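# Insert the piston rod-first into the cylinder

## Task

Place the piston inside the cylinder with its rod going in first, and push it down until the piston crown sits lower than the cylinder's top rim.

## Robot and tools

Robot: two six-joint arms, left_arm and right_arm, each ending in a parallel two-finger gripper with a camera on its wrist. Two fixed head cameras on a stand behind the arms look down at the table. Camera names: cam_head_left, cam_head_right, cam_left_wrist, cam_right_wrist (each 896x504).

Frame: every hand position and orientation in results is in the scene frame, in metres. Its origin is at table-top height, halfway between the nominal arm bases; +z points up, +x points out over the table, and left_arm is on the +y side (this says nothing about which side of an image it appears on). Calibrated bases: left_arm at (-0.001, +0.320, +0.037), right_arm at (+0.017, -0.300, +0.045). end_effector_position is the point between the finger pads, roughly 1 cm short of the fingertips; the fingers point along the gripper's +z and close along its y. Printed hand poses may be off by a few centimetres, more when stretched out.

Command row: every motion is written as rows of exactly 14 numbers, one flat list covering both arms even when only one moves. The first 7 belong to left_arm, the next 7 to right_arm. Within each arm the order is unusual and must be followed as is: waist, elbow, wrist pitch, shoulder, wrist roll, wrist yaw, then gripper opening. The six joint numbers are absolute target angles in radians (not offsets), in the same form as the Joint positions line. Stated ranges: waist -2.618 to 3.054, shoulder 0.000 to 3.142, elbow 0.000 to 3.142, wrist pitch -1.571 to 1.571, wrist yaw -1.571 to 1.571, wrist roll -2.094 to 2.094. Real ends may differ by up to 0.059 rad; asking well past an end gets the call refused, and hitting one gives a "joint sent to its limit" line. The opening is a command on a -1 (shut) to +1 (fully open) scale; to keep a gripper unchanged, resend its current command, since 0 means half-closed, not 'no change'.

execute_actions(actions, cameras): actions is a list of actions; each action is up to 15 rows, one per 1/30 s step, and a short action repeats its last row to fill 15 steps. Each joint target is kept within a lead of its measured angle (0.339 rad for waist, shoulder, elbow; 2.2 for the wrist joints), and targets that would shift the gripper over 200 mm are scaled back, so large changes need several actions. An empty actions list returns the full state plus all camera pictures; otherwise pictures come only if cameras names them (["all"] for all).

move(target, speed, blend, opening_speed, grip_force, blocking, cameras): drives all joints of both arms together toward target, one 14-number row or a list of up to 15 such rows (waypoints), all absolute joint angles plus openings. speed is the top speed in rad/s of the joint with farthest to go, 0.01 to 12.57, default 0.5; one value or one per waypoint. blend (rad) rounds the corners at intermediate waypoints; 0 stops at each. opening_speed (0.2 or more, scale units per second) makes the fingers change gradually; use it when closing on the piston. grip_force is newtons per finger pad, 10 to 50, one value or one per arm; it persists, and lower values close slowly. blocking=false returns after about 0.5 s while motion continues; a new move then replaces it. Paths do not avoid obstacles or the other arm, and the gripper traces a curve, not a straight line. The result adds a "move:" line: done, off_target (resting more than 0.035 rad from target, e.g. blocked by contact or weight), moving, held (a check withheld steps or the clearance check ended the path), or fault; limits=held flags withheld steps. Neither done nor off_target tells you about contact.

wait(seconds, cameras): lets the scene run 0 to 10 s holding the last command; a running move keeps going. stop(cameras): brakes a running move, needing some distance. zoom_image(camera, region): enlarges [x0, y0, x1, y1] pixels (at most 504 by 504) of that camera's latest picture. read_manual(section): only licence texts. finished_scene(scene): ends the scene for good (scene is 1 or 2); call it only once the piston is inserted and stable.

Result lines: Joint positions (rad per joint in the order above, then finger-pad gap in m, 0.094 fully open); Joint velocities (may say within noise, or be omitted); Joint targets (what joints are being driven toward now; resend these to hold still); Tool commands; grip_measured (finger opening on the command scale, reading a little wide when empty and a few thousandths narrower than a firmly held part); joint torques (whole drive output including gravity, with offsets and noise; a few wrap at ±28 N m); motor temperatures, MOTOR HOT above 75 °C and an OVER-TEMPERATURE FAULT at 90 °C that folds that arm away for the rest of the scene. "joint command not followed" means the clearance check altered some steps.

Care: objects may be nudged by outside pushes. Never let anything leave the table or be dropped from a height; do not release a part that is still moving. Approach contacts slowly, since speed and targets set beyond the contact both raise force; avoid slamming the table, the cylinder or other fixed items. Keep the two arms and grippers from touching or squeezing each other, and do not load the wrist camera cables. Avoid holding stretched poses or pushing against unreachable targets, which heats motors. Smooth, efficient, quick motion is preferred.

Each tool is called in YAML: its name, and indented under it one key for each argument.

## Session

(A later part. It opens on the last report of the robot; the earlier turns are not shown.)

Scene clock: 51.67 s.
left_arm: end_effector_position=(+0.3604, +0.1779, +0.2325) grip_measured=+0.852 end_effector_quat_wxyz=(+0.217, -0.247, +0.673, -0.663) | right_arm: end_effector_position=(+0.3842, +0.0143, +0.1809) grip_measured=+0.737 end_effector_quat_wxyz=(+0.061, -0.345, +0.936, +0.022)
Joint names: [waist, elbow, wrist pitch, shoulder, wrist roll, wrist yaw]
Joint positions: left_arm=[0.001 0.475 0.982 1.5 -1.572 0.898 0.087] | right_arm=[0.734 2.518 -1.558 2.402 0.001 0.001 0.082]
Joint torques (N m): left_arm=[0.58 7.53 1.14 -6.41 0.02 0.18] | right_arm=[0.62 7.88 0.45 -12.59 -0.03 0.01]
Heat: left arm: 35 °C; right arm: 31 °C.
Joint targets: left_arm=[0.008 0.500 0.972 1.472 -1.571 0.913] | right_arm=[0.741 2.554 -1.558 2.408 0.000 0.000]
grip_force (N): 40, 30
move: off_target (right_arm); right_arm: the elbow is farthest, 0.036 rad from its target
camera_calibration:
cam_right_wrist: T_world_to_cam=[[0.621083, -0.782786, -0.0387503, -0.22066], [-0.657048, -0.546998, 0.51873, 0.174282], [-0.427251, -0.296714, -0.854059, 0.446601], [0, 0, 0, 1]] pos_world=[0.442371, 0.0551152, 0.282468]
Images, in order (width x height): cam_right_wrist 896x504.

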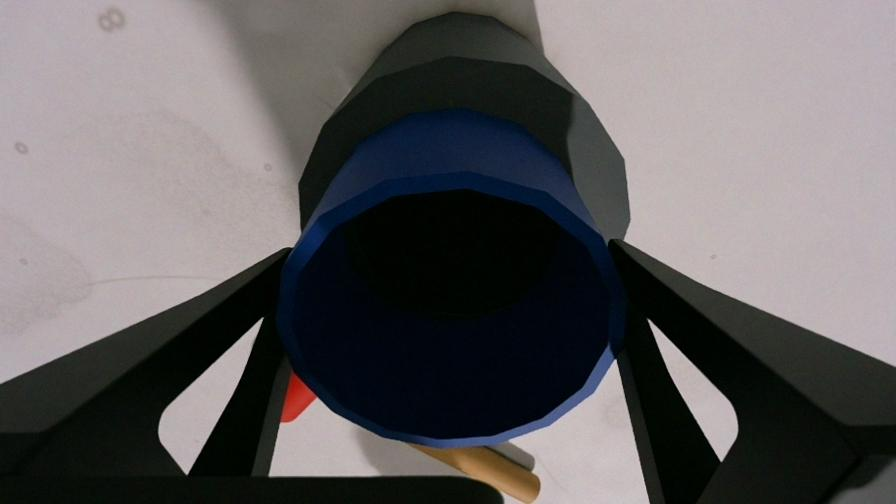

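move:
  target: [0.008, 0.5, 0.972, 1.472, -1.571, 0.9136, 0.85, 0.7215, 2.554, -1.558, 2.404, 0, 0, 0.55]
  speed: 0.04
  cameras: ["cam_right_wrist"]

zoom_image:
  camera: "cam_right_wrist"
  region: [310, 120, 630, 360]

Scene clock: 53.17 s.
left_arm: end_effector_position=(+0.3604, +0.1779, +0.2325) grip_measured=+0.852 end_effector_quat_wxyz=(+0.217, -0.247, +0.673, -0.663) | right_arm: end_effector_position=(+0.3863, +0.0117, +0.1809) grip_measured=+0.737 end_effector_quat_wxyz=(+0.061, -0.341, +0.938, +0.022)
Joint names: [waist, elbow, wrist pitch, shoulder, wrist roll, wrist yaw]
Joint positions: left_arm=[0.001 0.475 0.982 1.5 -1.572 0.898 0.087] | right_arm=[0.728 2.518 -1.558 2.402 0.001 0.001 0.082]
Joint torques (N m): left_arm=[0.58 7.53 1.13 -6.41 0.03 0.17] | right_arm=[-0.49 7.9 0.45 -12.94 0.01 -0.02]
Heat: left arm: 35 °C; right arm: 31 °C.
Joint targets: left_arm=[0.008 0.500 0.972 1.472 -1.571 0.913] | right_arm=[0.722 2.554 -1.558 2.404 0.000 0.000]
grip_force (N): 40, 30
move: off_target (right_arm); right_arm: the elbow is farthest, 0.036 rad from its target
camera_calibration:
cam_right_wrist: T_world_to_cam=[[0.615704, -0.787021, -0.0388126, -0.221806], [-0.660748, -0.542501, 0.518754, 0.175667], [-0.429326, -0.293754, -0.854042, 0.447524], [0, 0, 0, 1]] pos_world=[0.444772, 0.0521955, 0.282468]
Images, in order (width x height): cam_right_wrist 896x504.

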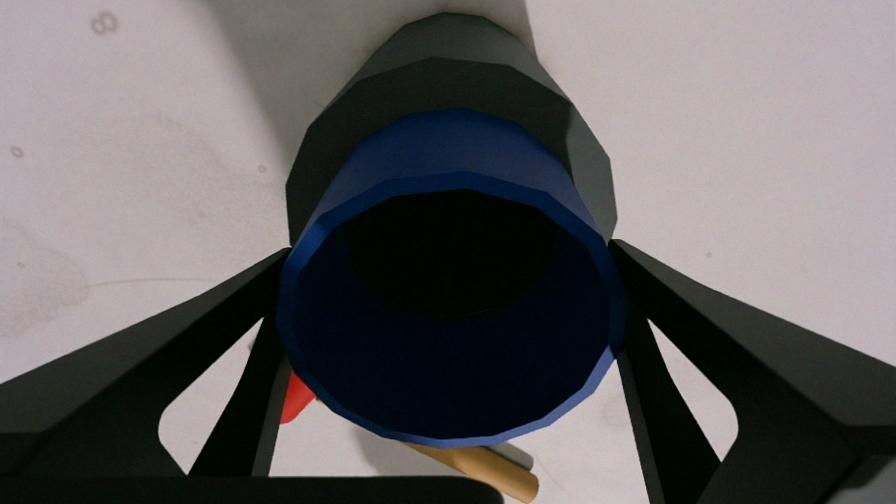

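Scaled by 1.575 from the camera's 896x504 image, which has a finer 1280x720 frame.

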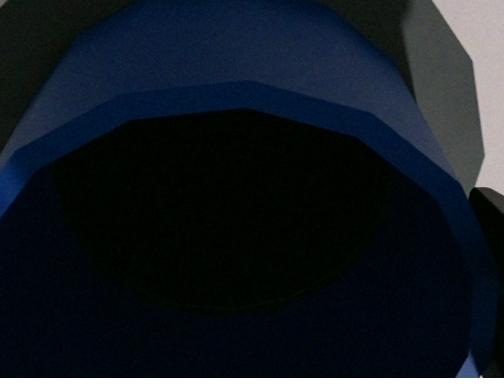

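move:
  target:
    - [-0.05, 0.9, 0.2, 1.6, -0.9, 0.5, 0.95, 0.7235, 2.554, -1.558, 2.404, 0, 0, 0.97]
    - [-0.106, 1.62, -1.28, 1.80, -0.34, 0, 1.0, 0.7235, 2.554, -1.558, 2.2, 0, 0, 0.97]
  speed: [0.6, 0.8]
  blend: [0.1, 0]
  cameras: ["cam_left_wrist", "cam_right_wrist", "cam_head_left"]

Scene clock: 61.00 s.
left_arm: end_effector_position=(+0.3528, +0.2802, +0.1790) grip_measured=+0.998 end_effector_quat_wxyz=(+0.057, -0.122, +0.991, -0.021) | right_arm: end_effector_position=(+0.3801, +0.0060, +0.2589) grip_measured=+0.968 end_effector_quat_wxyz=(+0.141, -0.338, +0.929, +0.051)
Joint names: [waist, elbow, wrist pitch, shoulder, wrist roll, wrist yaw]
Joint positions: left_arm=[-0.1 1.594 -1.265 1.778 -0.351 0.016 0.094] | right_arm=[0.727 2.525 -1.558 2.237 0.001 0.001 0.092]
Joint torques (N m): left_arm=[-0.58 8.02 0.11 -5.72 0.12 -0.19] | right_arm=[-0.25 7.27 0.79 -15.3 0 0]
Heat: left arm: 35 °C; right arm: 32 °C.
Joint targets: left_arm=[-0.106 1.620 -1.280 1.800 -0.340 0.000] | right_arm=[0.724 2.554 -1.558 2.200 0.000 0.000]
grip_force (N): 40, 30
move: off_target (right_arm); blend cut to 0 rad at target 1; right_arm: the shoulder is farthest, 0.037 rad from its target
camera_calibration:
cam_left_wrist: T_world_to_cam=[[0.185767, -0.982521, 0.0119652, 0.20902], [-0.833223, -0.151061, 0.531902, 0.247045], [-0.520797, -0.108779, -0.846721, 0.48675], [0, 0, 0, 1]] pos_world=[0.420513, 0.295634, 0.278237]
cam_right_wrist: T_world_to_cam=[[0.620619, -0.782855, -0.0443772, -0.219909], [-0.719464, -0.591041, 0.36475, 0.190416], [-0.311775, -0.194443, -0.930047, 0.484303], [0, 0, 0, 1]] pos_world=[0.42447, 0.034556, 0.371212]
Images, in order (width x height): cam_head_left 896x504, cam_left_wrist 896x504, cam_right_wrist 896x504.

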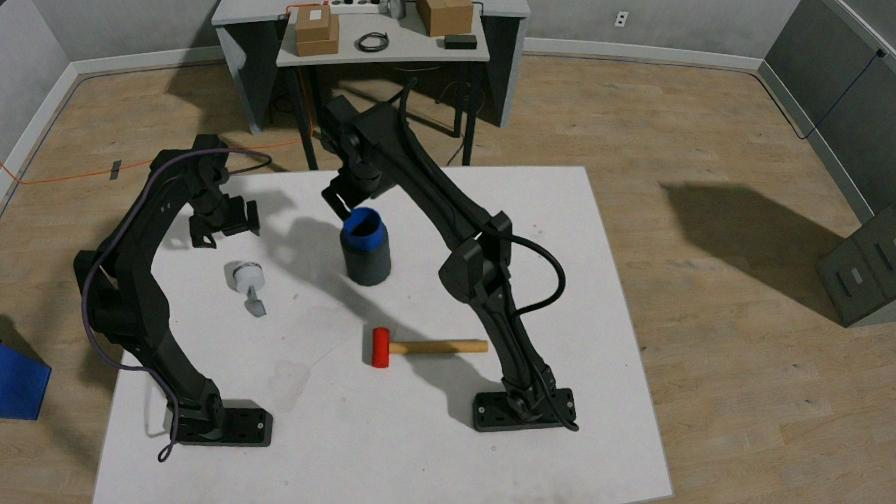

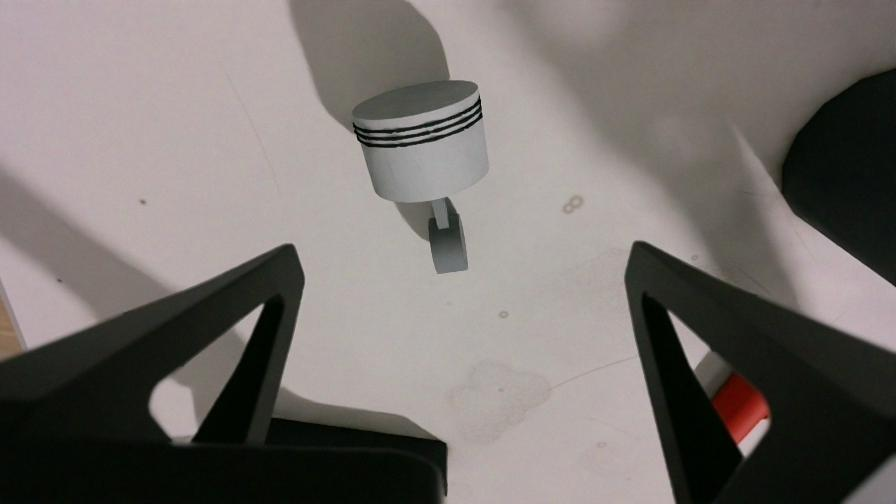

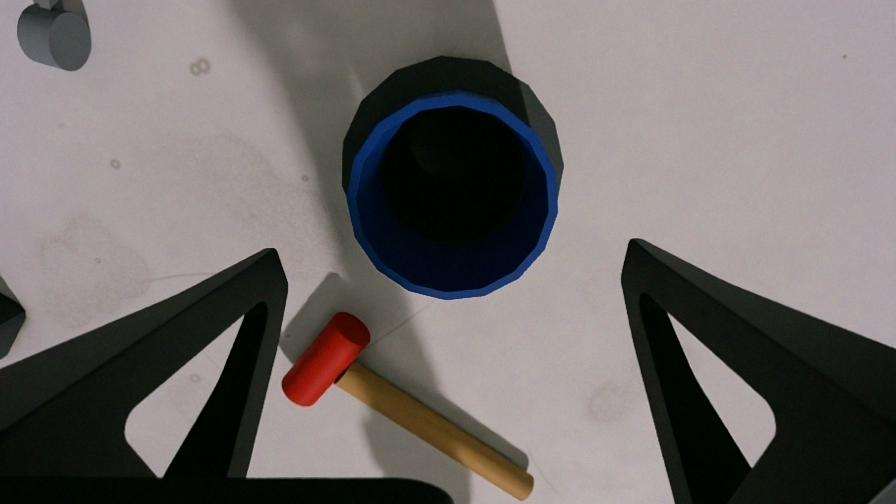

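move:
  target: [-0.036, 1.77, -1.425, 2.144, -0.48, -0.014, 1.0, 0.2, 1.98, -1.18, 1.88, 0, 0, 0.97]
  speed: 0.6
  grip_force: [48, 45]
  cameras: ["cam_left_wrist", "cam_head_left"]

zoom_image:
  camera: "cam_left_wrist"
  region: [250, 0, 670, 330]

Scene clock: 68.47 s.
left_arm: end_effector_position=(+0.3522, +0.3033, +0.0994) grip_measured=+0.998 end_effector_quat_wxyz=(-0.107, -0.209, +0.972, +0.027) | right_arm: end_effector_position=(+0.4693, -0.2229, +0.2658) grip_measured=+0.968 end_effector_quat_wxyz=(+0.225, -0.081, +0.971, +0.019)
Joint names: [waist, elbow, wrist pitch, shoulder, wrist roll, wrist yaw]
Joint positions: left_arm=[-0.041 1.745 -1.41 2.128 -0.47 0.003 0.094] | right_arm=[0.195 1.994 -1.194 1.916 0 -0.001 0.092]
Joint torques (N m): left_arm=[0.44 7.34 -0.47 -8.43 -0.1 -0.21] | right_arm=[0.51 4.59 1.22 -13.23 0.01 -0.02]
Heat: left arm: 34 °C; right arm: 32 °C.
Joint targets: left_arm=[-0.036 1.770 -1.425 2.144 -0.480 -0.014] | right_arm=[0.200 1.980 -1.180 1.880 0.000 0.000]
grip_force (N): 48, 45
move: off_target (right_arm); right_arm: the shoulder is farthest, 0.036 rad from its target
camera_calibration:
cam_left_wrist: T_world_to_cam=[[0.338061, -0.933168, -0.122116, 0.177576], [-0.56893, -0.306, 0.763336, 0.223286], [-0.749688, -0.188579, -0.634354, 0.50533], [0, 0, 0, 1]] pos_world=[0.445843, 0.329328, 0.171801]
Images, in order (width x height): cam_head_left 896x504, cam_left_wrist 896x504.

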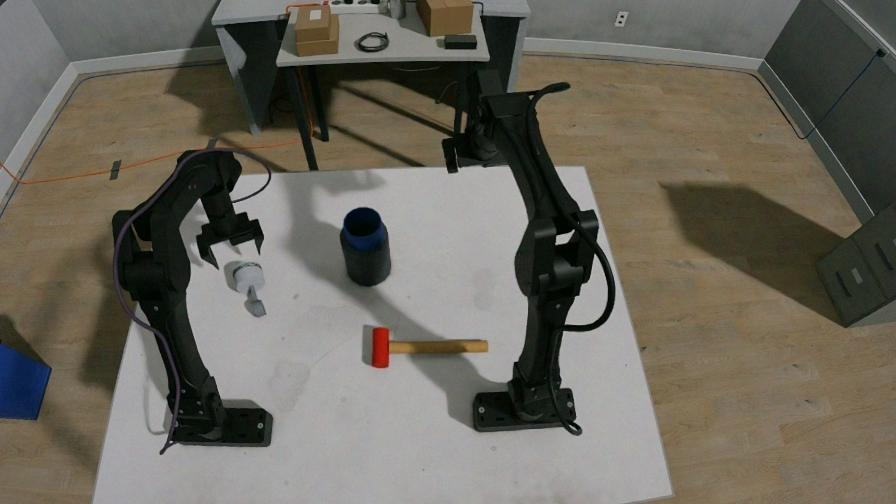

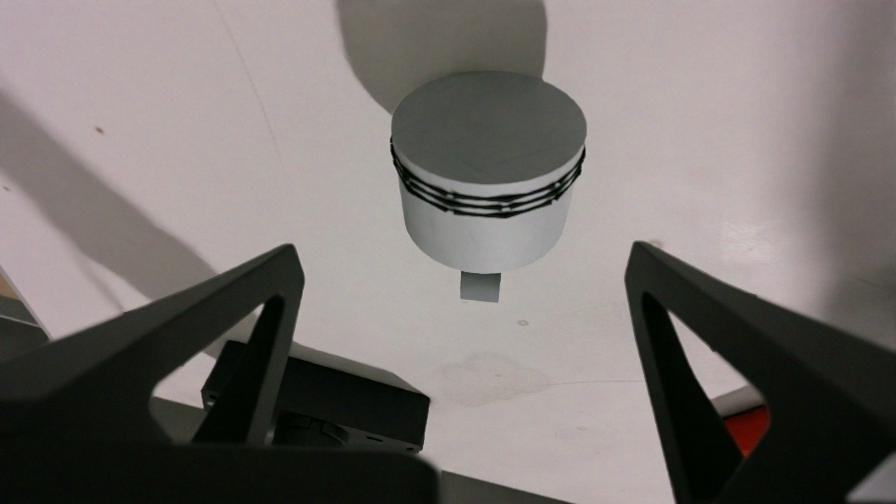

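Scaled by 1.200 from the camera's 896x504 image, which has a finer 1280x720 frame.

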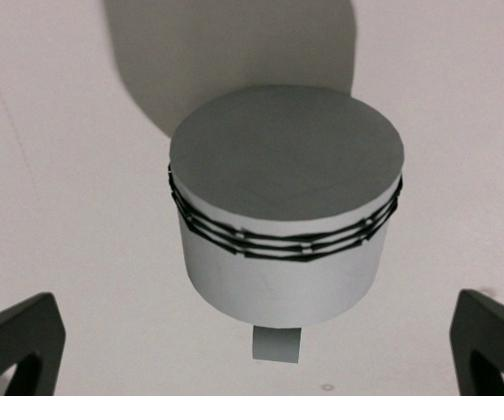

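move:
  target:
    - [-0.067, 1.765, -1.42, 2.15, -0.505, -0.014, 1.0, 0.2, 1.98, -1.18, 1.88, 0, 0, 0.97]
    - [-0.067, 1.72, -1.34, 2.232, -0.505, -0.014, 1.0, 0.2, 1.98, -1.18, 1.88, 0, 0, 0.97]
  speed: [0.15, 0.2]
  blend: [0.01, 0]
  cameras: ["cam_left_wrist"]

Scene clock: 72.17 s.
left_arm: end_effector_position=(+0.3512, +0.2952, +0.0637) grip_measured=+0.998 end_effector_quat_wxyz=(-0.134, -0.208, +0.968, +0.038) | right_arm: end_effector_position=(+0.4695, -0.2229, +0.2658) grip_measured=+0.968 end_effector_quat_wxyz=(+0.225, -0.081, +0.971, +0.019)
Joint names: [waist, elbow, wrist pitch, shoulder, wrist roll, wrist yaw]
Joint positions: left_arm=[-0.065 1.725 -1.361 2.214 -0.494 0.002 0.094] | right_arm=[0.195 1.994 -1.193 1.916 0 -0.001 0.092]
Joint torques (N m): left_arm=[-0.23 4.85 -0.23 -8.8 -0.09 -0.2] | right_arm=[0.55 4.56 1.24 -13.29 0.02 -0.01]
Heat: left arm: 33 °C; right arm: 32 °C.
Joint targets: left_arm=[-0.067 1.720 -1.340 2.232 -0.505 -0.014] | right_arm=[0.200 1.980 -1.180 1.880 0.000 0.000]
grip_force (N): 48, 45
move: off_target (right_arm); right_arm: the shoulder is farthest, 0.036 rad from its target
camera_calibration:
cam_left_wrist: T_world_to_cam=[[0.330219, -0.931677, -0.15144, 0.170104], [-0.523839, -0.314353, 0.791691, 0.232304], [-0.785206, -0.182101, -0.591854, 0.488306], [0, 0, 0, 1]] pos_world=[0.448939, 0.320429, 0.130854]
Images, in order (width x height): cam_left_wrist 896x504.

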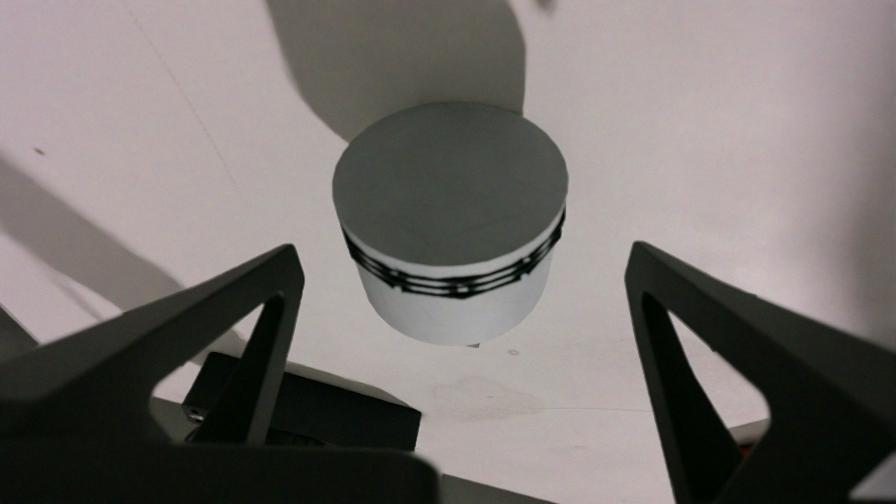

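move:
  target:
    - [-0.043, 1.705, -1.32, 2.25, -0.505, -0.014, 1.0, 0.2, 1.98, -1.18, 1.88, 0, 0, 0.97]
    - [-0.043, 1.681, -1.293, 2.287, -0.505, -0.014, 1.0, 0.2, 1.98, -1.18, 1.88, 0, 0, 0.97]
  speed: [0.1, 0.12]
  blend: [0.01, 0]
  cameras: ["cam_left_wrist"]

Scene clock: 75.53 s.
left_arm: end_effector_position=(+0.3457, +0.3022, +0.0369) grip_measured=+0.998 end_effector_quat_wxyz=(-0.155, -0.217, +0.963, +0.042) | right_arm: end_effector_position=(+0.4695, -0.2229, +0.2658) grip_measured=+0.968 end_effector_quat_wxyz=(+0.225, -0.081, +0.971, +0.019)
Joint names: [waist, elbow, wrist pitch, shoulder, wrist roll, wrist yaw]
Joint positions: left_arm=[-0.046 1.687 -1.314 2.266 -0.495 0.002 0.094] | right_arm=[0.195 1.994 -1.193 1.916 0 -0.001 0.092]
Joint torques (N m): left_arm=[0.25 4.55 -0.29 -8.73 -0.1 -0.2] | right_arm=[0.47 4.66 1.23 -13.27 0.01 0.02]
Heat: left arm: 33 °C; right arm: 32 °C.
Joint targets: left_arm=[-0.043 1.681 -1.293 2.287 -0.505 -0.014] | right_arm=[0.200 1.980 -1.180 1.880 0.000 0.000]
grip_force (N): 48, 45
move: off_target (right_arm); right_arm: the shoulder is farthest, 0.036 rad from its target
camera_calibration:
cam_left_wrist: T_world_to_cam=[[0.341075, -0.924848, -0.168299, 0.169182], [-0.484204, -0.326303, 0.811833, 0.242081], [-0.805738, -0.195405, -0.559109, 0.479251], [0, 0, 0, 1]] pos_world=[0.445664, 0.329107, 0.0998976]
Images, in order (width x height): cam_left_wrist 896x504.

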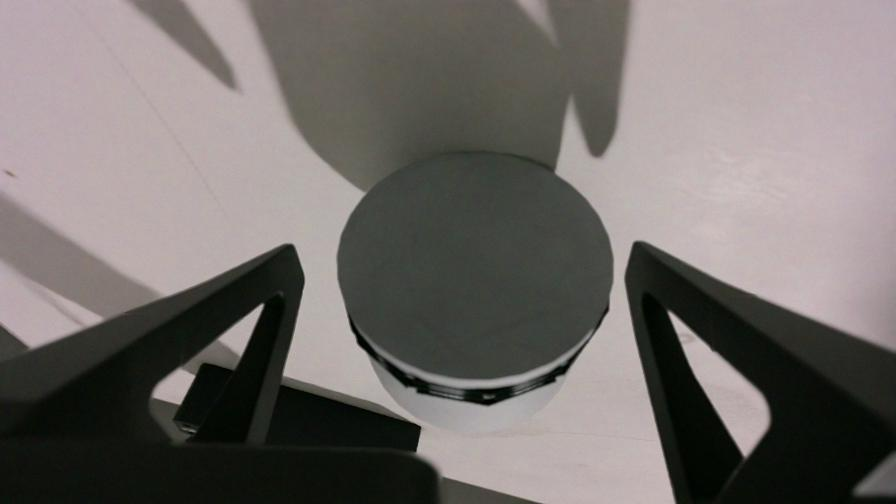

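move:
  target: [-0.043, 1.681, -1.293, 2.287, -0.505, -0.014, 0.2, 0.2, 1.98, -1.18, 1.88, 0, 0, 0.97]
  speed: 0.1
  opening_speed: 0.5
  cameras: ["cam_left_wrist"]

Scene clock: 78.30 s.
left_arm: end_effector_position=(+0.3470, +0.3021, +0.0365) grip_measured=+0.432 end_effector_quat_wxyz=(-0.152, -0.217, +0.963, +0.042) | right_arm: end_effector_position=(+0.4695, -0.2229, +0.2658) grip_measured=+0.968 end_effector_quat_wxyz=(+0.225, -0.081, +0.971, +0.019)
Joint names: [waist, elbow, wrist pitch, shoulder, wrist roll, wrist yaw]
Joint positions: left_arm=[-0.046 1.687 -1.309 2.266 -0.495 0.002 0.067] | right_arm=[0.195 1.994 -1.193 1.916 0 -0.001 0.092]
Joint torques (N m): left_arm=[0.28 4.56 -0.32 -8.73 -0.1 -0.19] | right_arm=[0.53 4.67 1.23 -13.2 0.01 0.01]
Heat: left arm: 33 °C; right arm: 32 °C.
Joint targets: left_arm=[-0.043 1.681 -1.293 2.287 -0.505 -0.014] | right_arm=[0.200 1.980 -1.180 1.880 0.000 0.000]
grip_force (N): 48, 45
move: off_target (right_arm); right_arm: the shoulder is farthest, 0.036 rad from its target
camera_calibration:
cam_left_wrist: T_world_to_cam=[[0.342318, -0.924751, -0.166292, 0.168102], [-0.488448, -0.326337, 0.809273, 0.244603], [-0.802643, -0.195804, -0.563405, 0.479208], [0, 0, 0, 1]] pos_world=[0.446564, 0.329107, 0.0999918]
Images, in order (width x height): cam_left_wrist 896x504.

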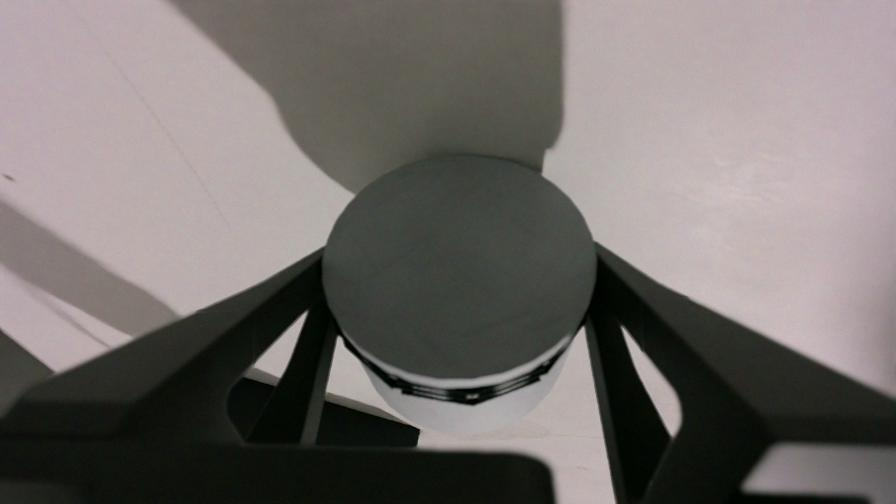

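move:
  target:
    - [-0.046, 1.615, -1.26, 1.915, -0.49, -0.01, 0.2, 0.1, 1.3, -0.2, 1.65, 0.7, -0.4, 0.97]
    - [-0.4, 0.992, 0.02, 1.225, 0.01, 0.0, 0.2, 0.02, 0.5, 0.972, 1.472, 1.571, -0.9136, 0.9]
  speed: [0.4, 0.6]
  blend: [0.08, 0]
  cameras: ["cam_left_wrist", "cam_head_left", "cam_right_wrist"]

Scene clock: 88.60 s.
left_arm: end_effector_position=(+0.3928, +0.1528, +0.3053) grip_measured=+0.432 end_effector_quat_wxyz=(+0.554, +0.165, +0.808, -0.112) | right_arm: end_effector_position=(+0.3853, -0.1581, +0.2495) grip_measured=+0.902 end_effector_quat_wxyz=(+0.220, +0.244, +0.671, +0.664)
Joint names: [waist, elbow, wrist pitch, shoulder, wrist roll, wrist yaw]
Joint positions: left_arm=[-0.397 0.985 -0.084 1.272 0.001 -0.001 0.067] | right_arm=[0.027 0.511 0.955 1.499 1.574 -0.902 0.089]
Joint torques (N m): left_arm=[-0.28 7.72 2.4 -7.43 0.1 -0.02] | right_arm=[-0.58 4.23 1.9 -7.84 0 -0.15]
Heat: left arm: 34 °C; right arm: 32 °C.
Joint targets: left_arm=[-0.400 0.992 0.020 1.225 0.010 0.000] | right_arm=[0.020 0.500 0.972 1.472 1.571 -0.913]
grip_force (N): 48, 45
move: off_target (left_arm); left_arm: the wrist pitch is farthest, 0.104 rad from its target
camera_calibration:
cam_left_wrist: T_world_to_cam=[[-0.377702, -0.923278, -0.069988, 0.312194], [-0.784985, 0.35938, -0.504623, 0.413415], [0.49106, -0.135658, -0.860498, 0.211551], [0, 0, 0, 1]] pos_world=[0.338556, 0.168367, 0.412508]
cam_right_wrist: T_world_to_cam=[[-0.0447099, 0.0535778, -0.997562, 0.27439], [-0.998998, -0.00461994, 0.0445261, 0.380814], [-0.00222306, 0.998553, 0.0537307, 0.269165], [0, 0, 0, 1]] pos_world=[0.393299, -0.281718, 0.242302]
Images, in order (width x height): cam_head_left 896x504, cam_left_wrist 896x504, cam_right_wrist 896x504.

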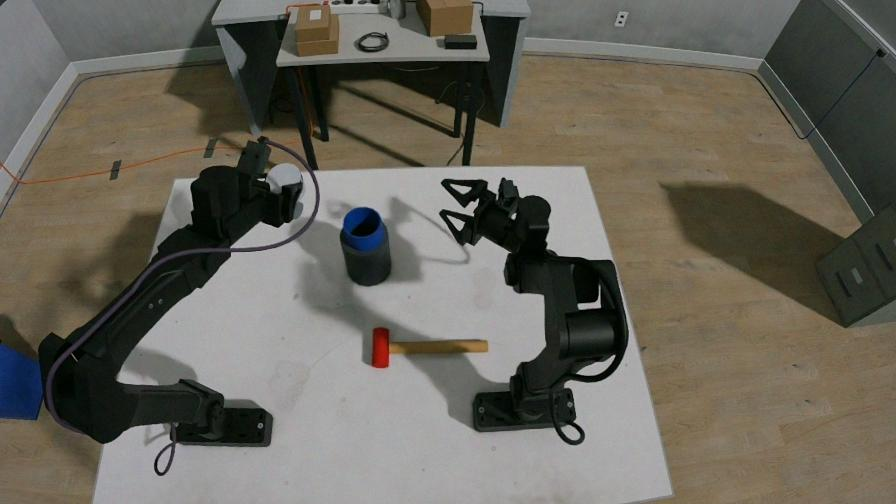

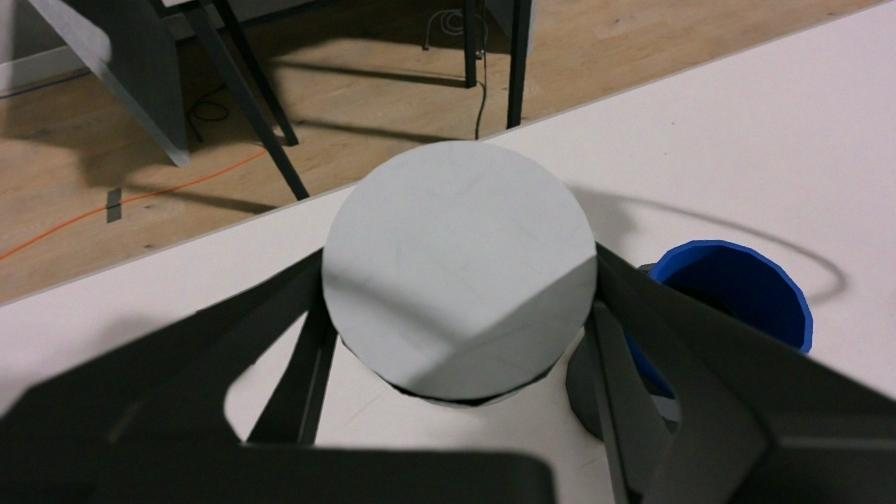

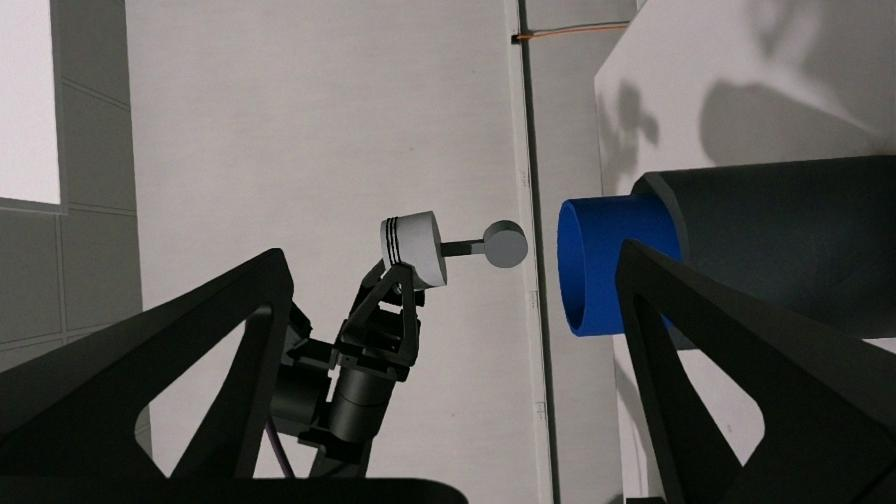

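zoom_image:
  camera: "cam_right_wrist"
  region: [350, 190, 550, 310]

Scaled by 2.520 from the camera's 896x504 image, which has a finer 1280x720 frame.

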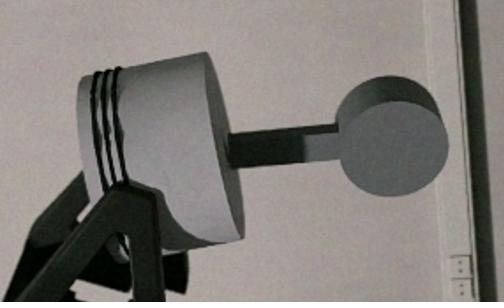

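move:
  target:
    - [-0.45, 1.4, -0.25, 1.46, 0.01, 0, 0.2, 0.02, 0.5, 0.972, 1.472, 1.571, -0.9136, 0.9]
    - [-0.69, 1.464, -0.32, 1.556, 0.01, 0, 0.2, 0.02, 0.5, 0.972, 1.472, 1.571, -0.9136, 0.9]
  speed: [0.4, 0.35]
  blend: [0.08, 0]
  cameras: ["cam_left_wrist", "cam_head_left", "cam_right_wrist", "cam_head_right"]

zoom_image:
  camera: "cam_right_wrist"
  region: [350, 140, 720, 370]

zoom_image:
  camera: "cam_head_left"
  region: [310, 130, 430, 260]

zoom_image:
  camera: "cam_head_right"
  region: [310, 130, 430, 260]

Scene clock: 93.60 s.
left_arm: end_effector_position=(+0.3694, +0.0080, +0.3119) grip_measured=+0.432 end_effector_quat_wxyz=(+0.464, +0.300, +0.816, -0.170) | right_arm: end_effector_position=(+0.3853, -0.1581, +0.2495) grip_measured=+0.902 end_effector_quat_wxyz=(+0.220, +0.244, +0.671, +0.664)
Joint names: [waist, elbow, wrist pitch, shoulder, wrist roll, wrist yaw]
Joint positions: left_arm=[-0.694 1.404 -0.38 1.562 0.002 0.003 0.067] | right_arm=[0.027 0.511 0.955 1.499 1.574 -0.902 0.089]
Joint torques (N m): left_arm=[0.34 11.79 1.9 -6.78 0.09 -0.06] | right_arm=[-0.62 4.31 1.87 -7.77 -0.03 -0.15]
Heat: left arm: 36 °C; right arm: 32 °C.
Joint targets: left_arm=[-0.690 1.464 -0.320 1.556 0.010 0.000] | right_arm=[0.020 0.500 0.972 1.472 1.571 -0.913]
grip_force (N): 48, 45
move: off_target (left_arm); left_arm: the elbow is farthest, 0.060 rad from its target
camera_calibration:
cam_left_wrist: T_world_to_cam=[[-0.643317, -0.762356, -0.0704065, 0.267124], [-0.698468, 0.622078, -0.353781, 0.369405], [0.313505, -0.178417, -0.932675, 0.297507], [0, 0, 0, 1]] pos_world=[0.336593, 0.0269246, 0.426973]
cam_right_wrist: T_world_to_cam=[[-0.0447099, 0.0535778, -0.997562, 0.27439], [-0.998998, -0.00461994, 0.0445261, 0.380814], [-0.00222306, 0.998553, 0.0537307, 0.269165], [0, 0, 0, 1]] pos_world=[0.393299, -0.281718, 0.242302]

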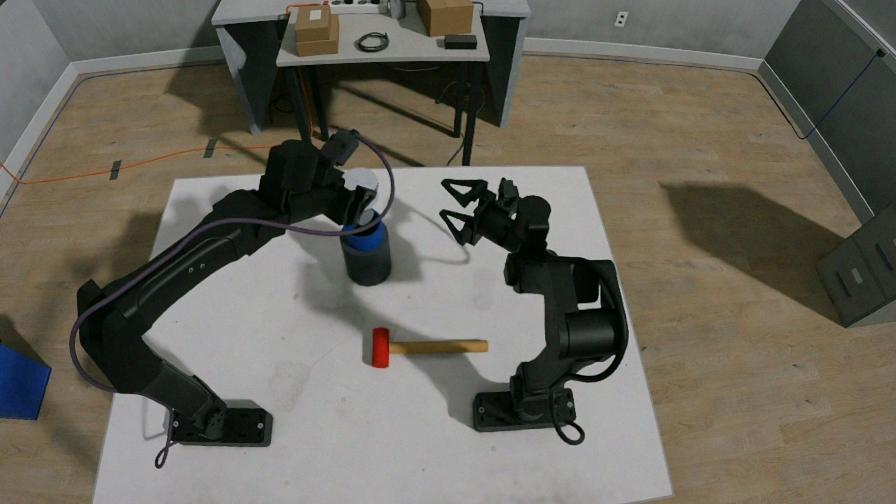

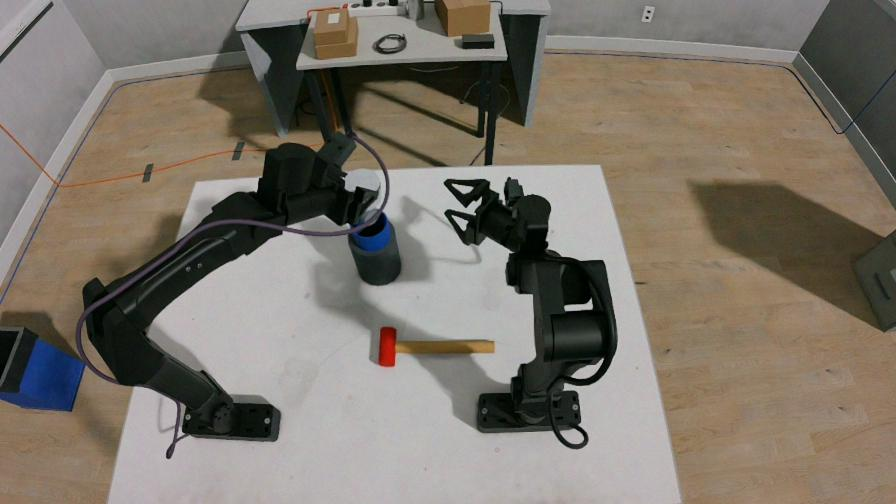

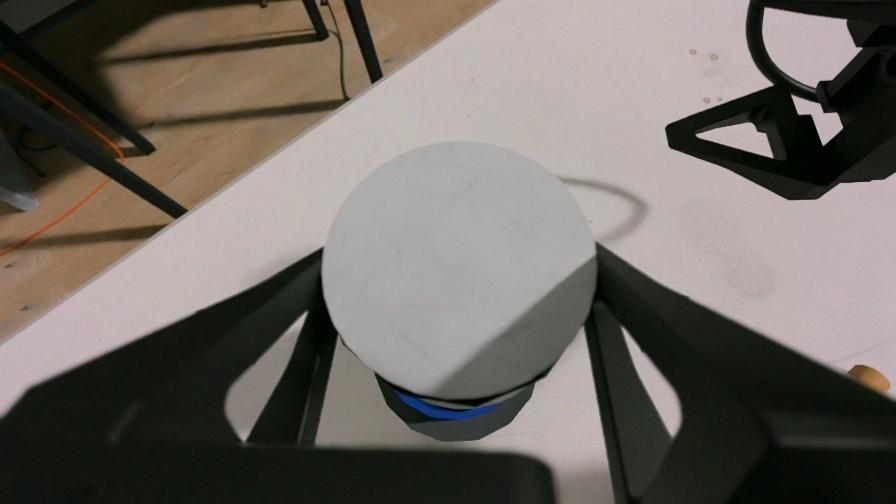

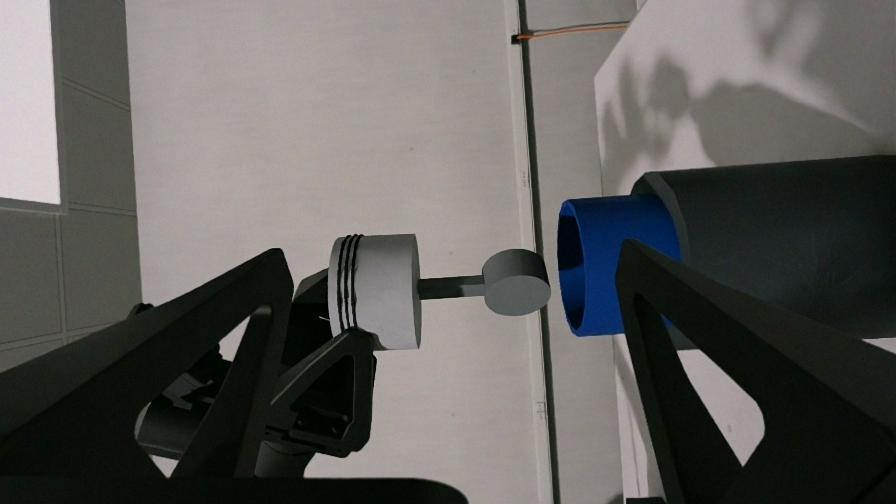

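Scaled by 1.362 from the camera's 896x504 image, which has a finer 1280x720 frame.

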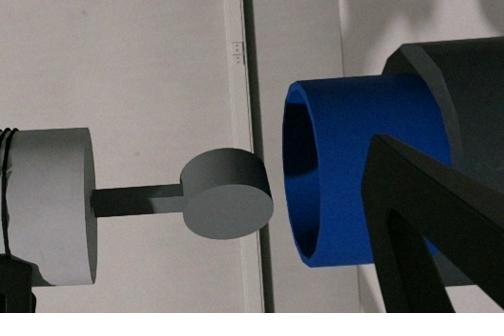

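Scaled by 3.877 from the camera's 896x504 image, which has a finer 1280x720 frame.

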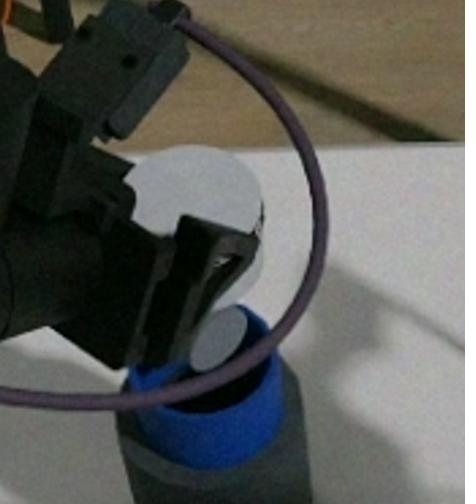

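Scaled by 3.877 from the camera's 896x504 image, which has a finer 1280x720 frame.

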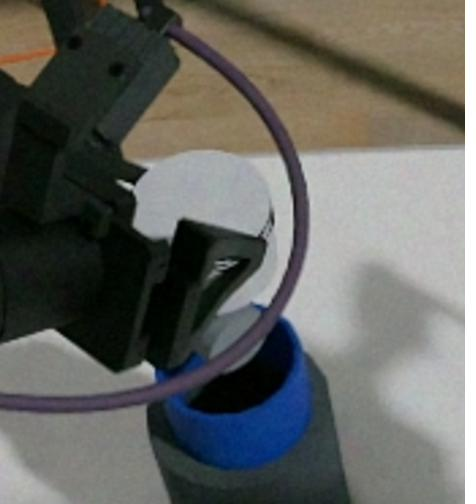

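move:
  target: [-0.673, 1.481, -0.32, 1.577, 0.01, 0, 0.2, 0.02, 0.5, 0.972, 1.472, 1.571, -0.9136, 0.9]
  speed: 0.1
  cameras: ["cam_left_wrist", "cam_head_left", "cam_right_wrist", "cam_head_right"]

zoom_image:
  camera: "cam_right_wrist"
  region: [310, 150, 660, 370]

zoom_image:
  camera: "cam_head_left"
  region: [320, 160, 420, 260]

zoom_image:
  camera: "cam_head_right"
  region: [320, 160, 420, 260]

Scene clock: 97.43 s.
left_arm: end_effector_position=(+0.3781, +0.0110, +0.3110) grip_measured=+0.432 end_effector_quat_wxyz=(+0.464, +0.293, +0.819, -0.166) | right_arm: end_effector_position=(+0.3853, -0.1581, +0.2495) grip_measured=+0.902 end_effector_quat_wxyz=(+0.220, +0.244, +0.671, +0.664)
Joint names: [waist, elbow, wrist pitch, shoulder, wrist roll, wrist yaw]
Joint positions: left_arm=[-0.678 1.423 -0.383 1.581 0.002 0.003 0.067] | right_arm=[0.027 0.511 0.955 1.499 1.574 -0.902 0.089]
Joint torques (N m): left_arm=[0.46 11.67 1.92 -6.82 0.09 -0.06] | right_arm=[-0.58 4.19 1.92 -7.72 -0.02 -0.15]
Heat: left arm: 37 °C; right arm: 32 °C.
Joint targets: left_arm=[-0.673 1.481 -0.320 1.577 0.010 0.000] | right_arm=[0.020 0.500 0.972 1.472 1.571 -0.913]
grip_force (N): 48, 45
move: off_target (left_arm); left_arm: the wrist pitch is farthest, 0.063 rad from its target
camera_calibration:
cam_left_wrist: T_world_to_cam=[[-0.63113, -0.772472, -0.0704428, 0.270379], [-0.709218, 0.61145, -0.350911, 0.376601], [0.314141, -0.171511, -0.933755, 0.29459], [0, 0, 0, 1]] pos_world=[0.345194, 0.029113, 0.426274]
cam_right_wrist: T_world_to_cam=[[-0.0447099, 0.0535778, -0.997562, 0.27439], [-0.998998, -0.00461994, 0.0445261, 0.380814], [-0.00222306, 0.998553, 0.0537307, 0.269165], [0, 0, 0, 1]] pos_world=[0.393299, -0.281718, 0.242302]

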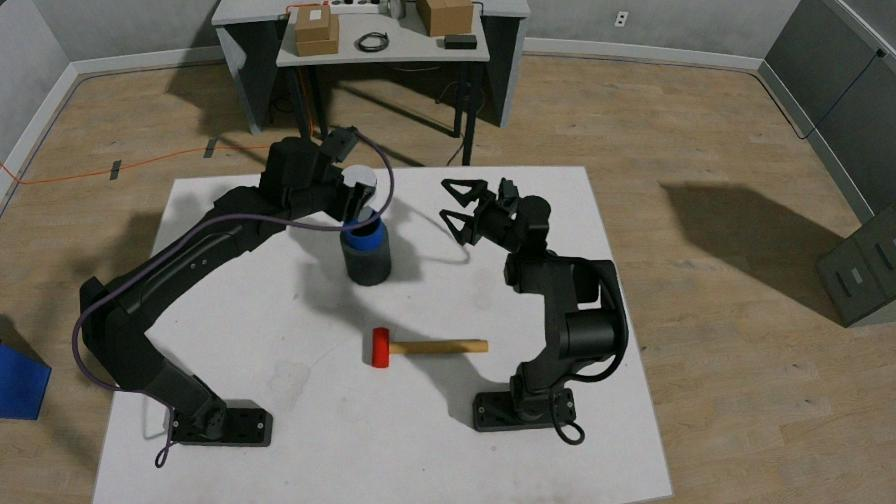

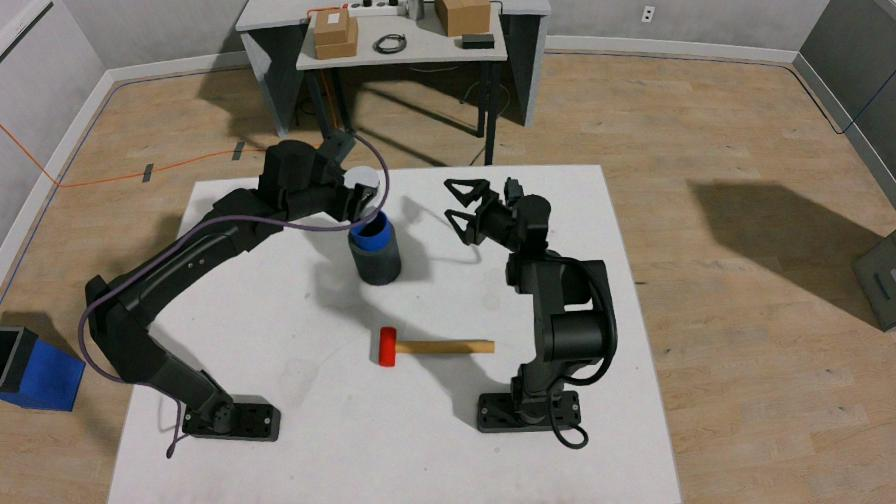

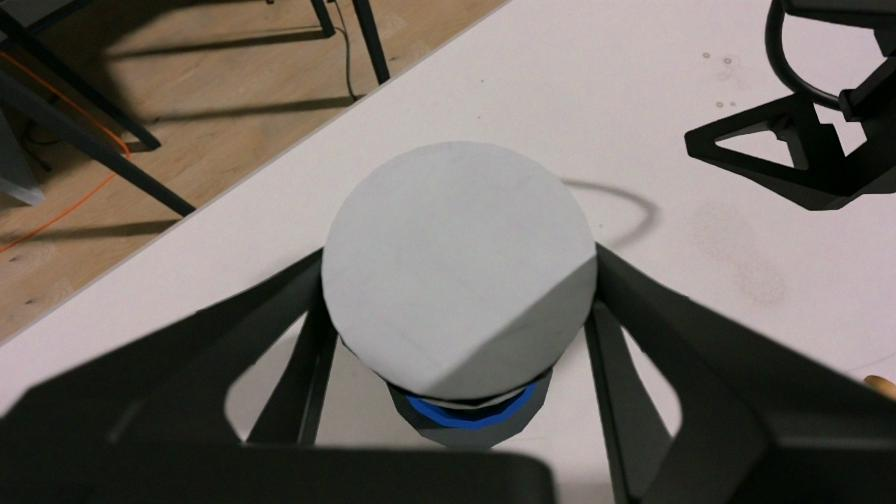

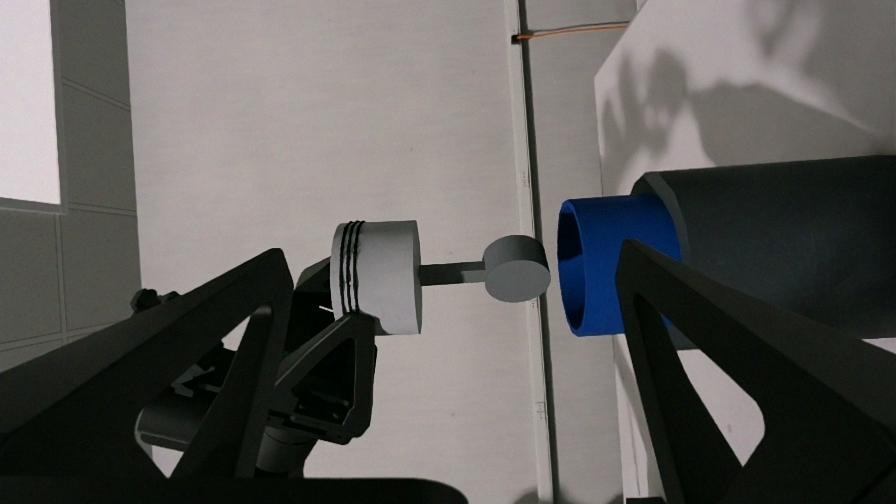

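Scaled by 1.440 from the camera's 896x504 image, which has a finer 1280x720 frame.

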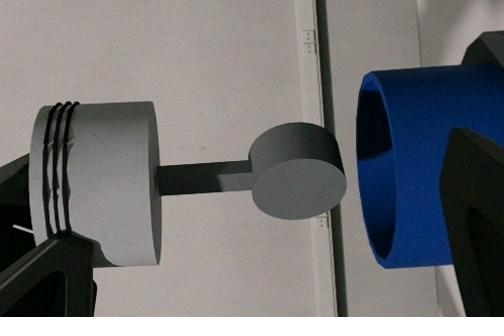

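Scaled by 5.040 from the camera's 896x504 image, which has a finer 1280x720 frame.

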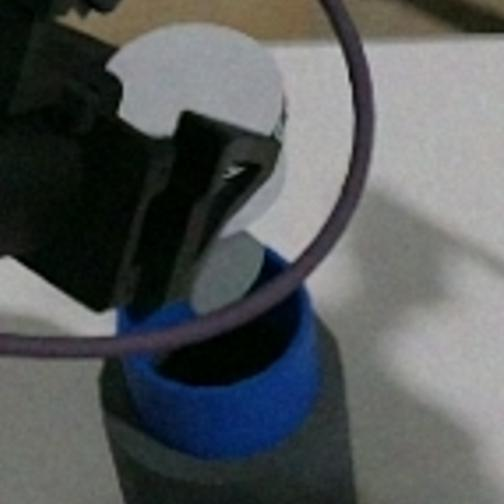

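Scaled by 5.040 from the camera's 896x504 image, which has a finer 1280x720 frame.

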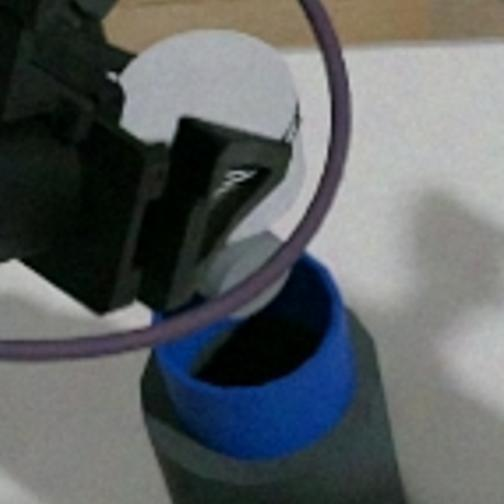

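move:
  target:
    - [-0.673, 1.43, -0.295, 1.577, 0.01, 0, 0.2, 0.02, 0.5, 0.972, 1.472, 1.571, -0.9136, 0.9]
    - [-0.673, 1.2674, -0.128, 1.588, 0.01, 0, 0.2, 0.02, 0.5, 0.972, 1.472, 1.571, -0.9136, 0.9]
  speed: [0.15, 0.15]
  blend: [0.01, 0]
  cameras: ["cam_left_wrist", "cam_right_wrist"]

zoom_image:
  camera: "cam_right_wrist"
  region: [350, 150, 700, 370]

Scene clock: 102.23 s.
left_arm: end_effector_position=(+0.3783, +0.0108, +0.2623) grip_measured=+0.432 end_effector_quat_wxyz=(+0.456, +0.295, +0.824, -0.163) | right_arm: end_effector_position=(+0.3853, -0.1581, +0.2495) grip_measured=+0.902 end_effector_quat_wxyz=(+0.220, +0.244, +0.671, +0.664)
Joint names: [waist, elbow, wrist pitch, shoulder, wrist roll, wrist yaw]
Joint positions: left_arm=[-0.678 1.257 -0.223 1.593 0.002 0.003 0.067] | right_arm=[0.027 0.511 0.955 1.499 1.574 -0.902 0.089]
Joint torques (N m): left_arm=[0.46 7.86 2.21 -7.01 0.09 -0.06] | right_arm=[-0.69 4.27 1.91 -7.76 -0.02 -0.15]
Heat: left arm: 39 °C; right arm: 32 °C.
Joint targets: left_arm=[-0.673 1.267 -0.128 1.588 0.010 0.000] | right_arm=[0.020 0.500 0.972 1.472 1.571 -0.913]
grip_force (N): 48, 45
move: off_target (left_arm); left_arm: the wrist pitch is farthest, 0.095 rad from its target
camera_calibration:
cam_left_wrist: T_world_to_cam=[[-0.632099, -0.771687, -0.0703645, 0.267317], [-0.714108, 0.615366, -0.333727, 0.357055], [0.300833, -0.160701, -0.94004, 0.255538], [0, 0, 0, 1]] pos_world=[0.347072, 0.0276305, 0.378184]
cam_right_wrist: T_world_to_cam=[[-0.0447099, 0.0535778, -0.997562, 0.27439], [-0.998998, -0.00461994, 0.0445261, 0.380814], [-0.00222306, 0.998553, 0.0537307, 0.269165], [0, 0, 0, 1]] pos_world=[0.393299, -0.281718, 0.242302]
Images, in order (width x height): cam_left_wrist 896x504, cam_right_wrist 896x504.

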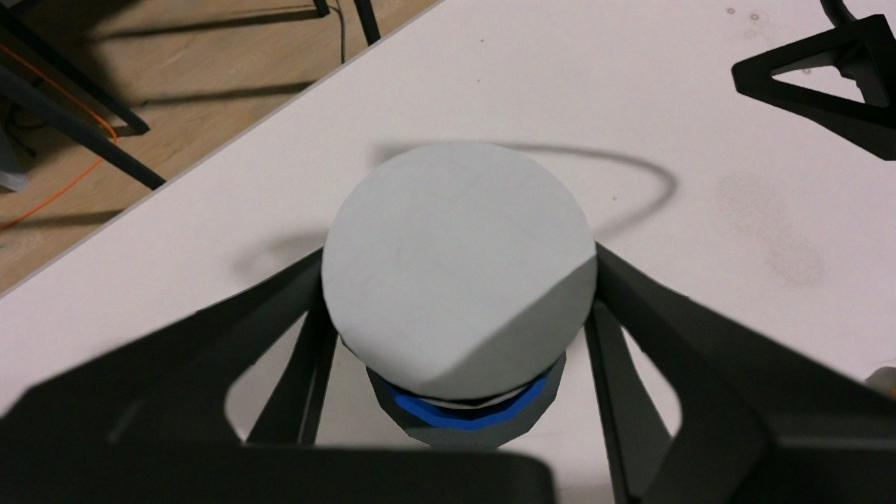

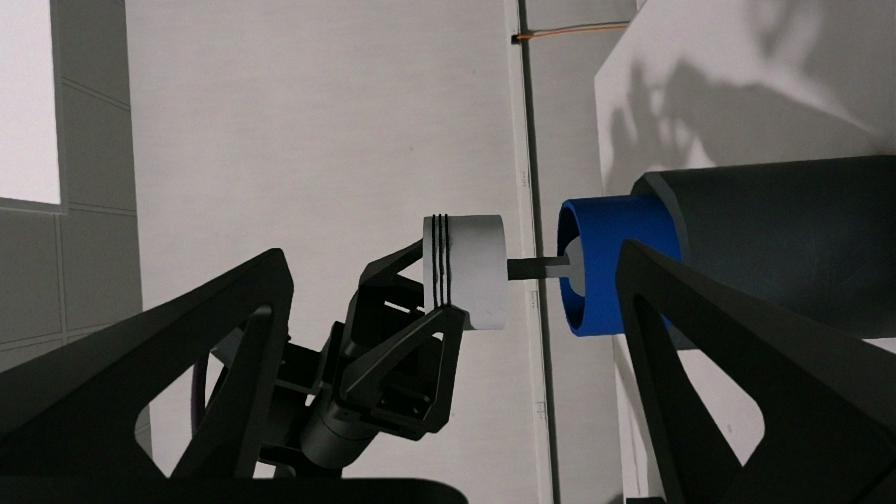

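Scaled by 1.440 from the camera's 896x504 image, which has a finer 1280x720 frame.

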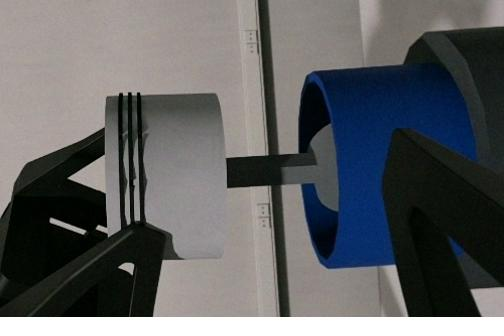

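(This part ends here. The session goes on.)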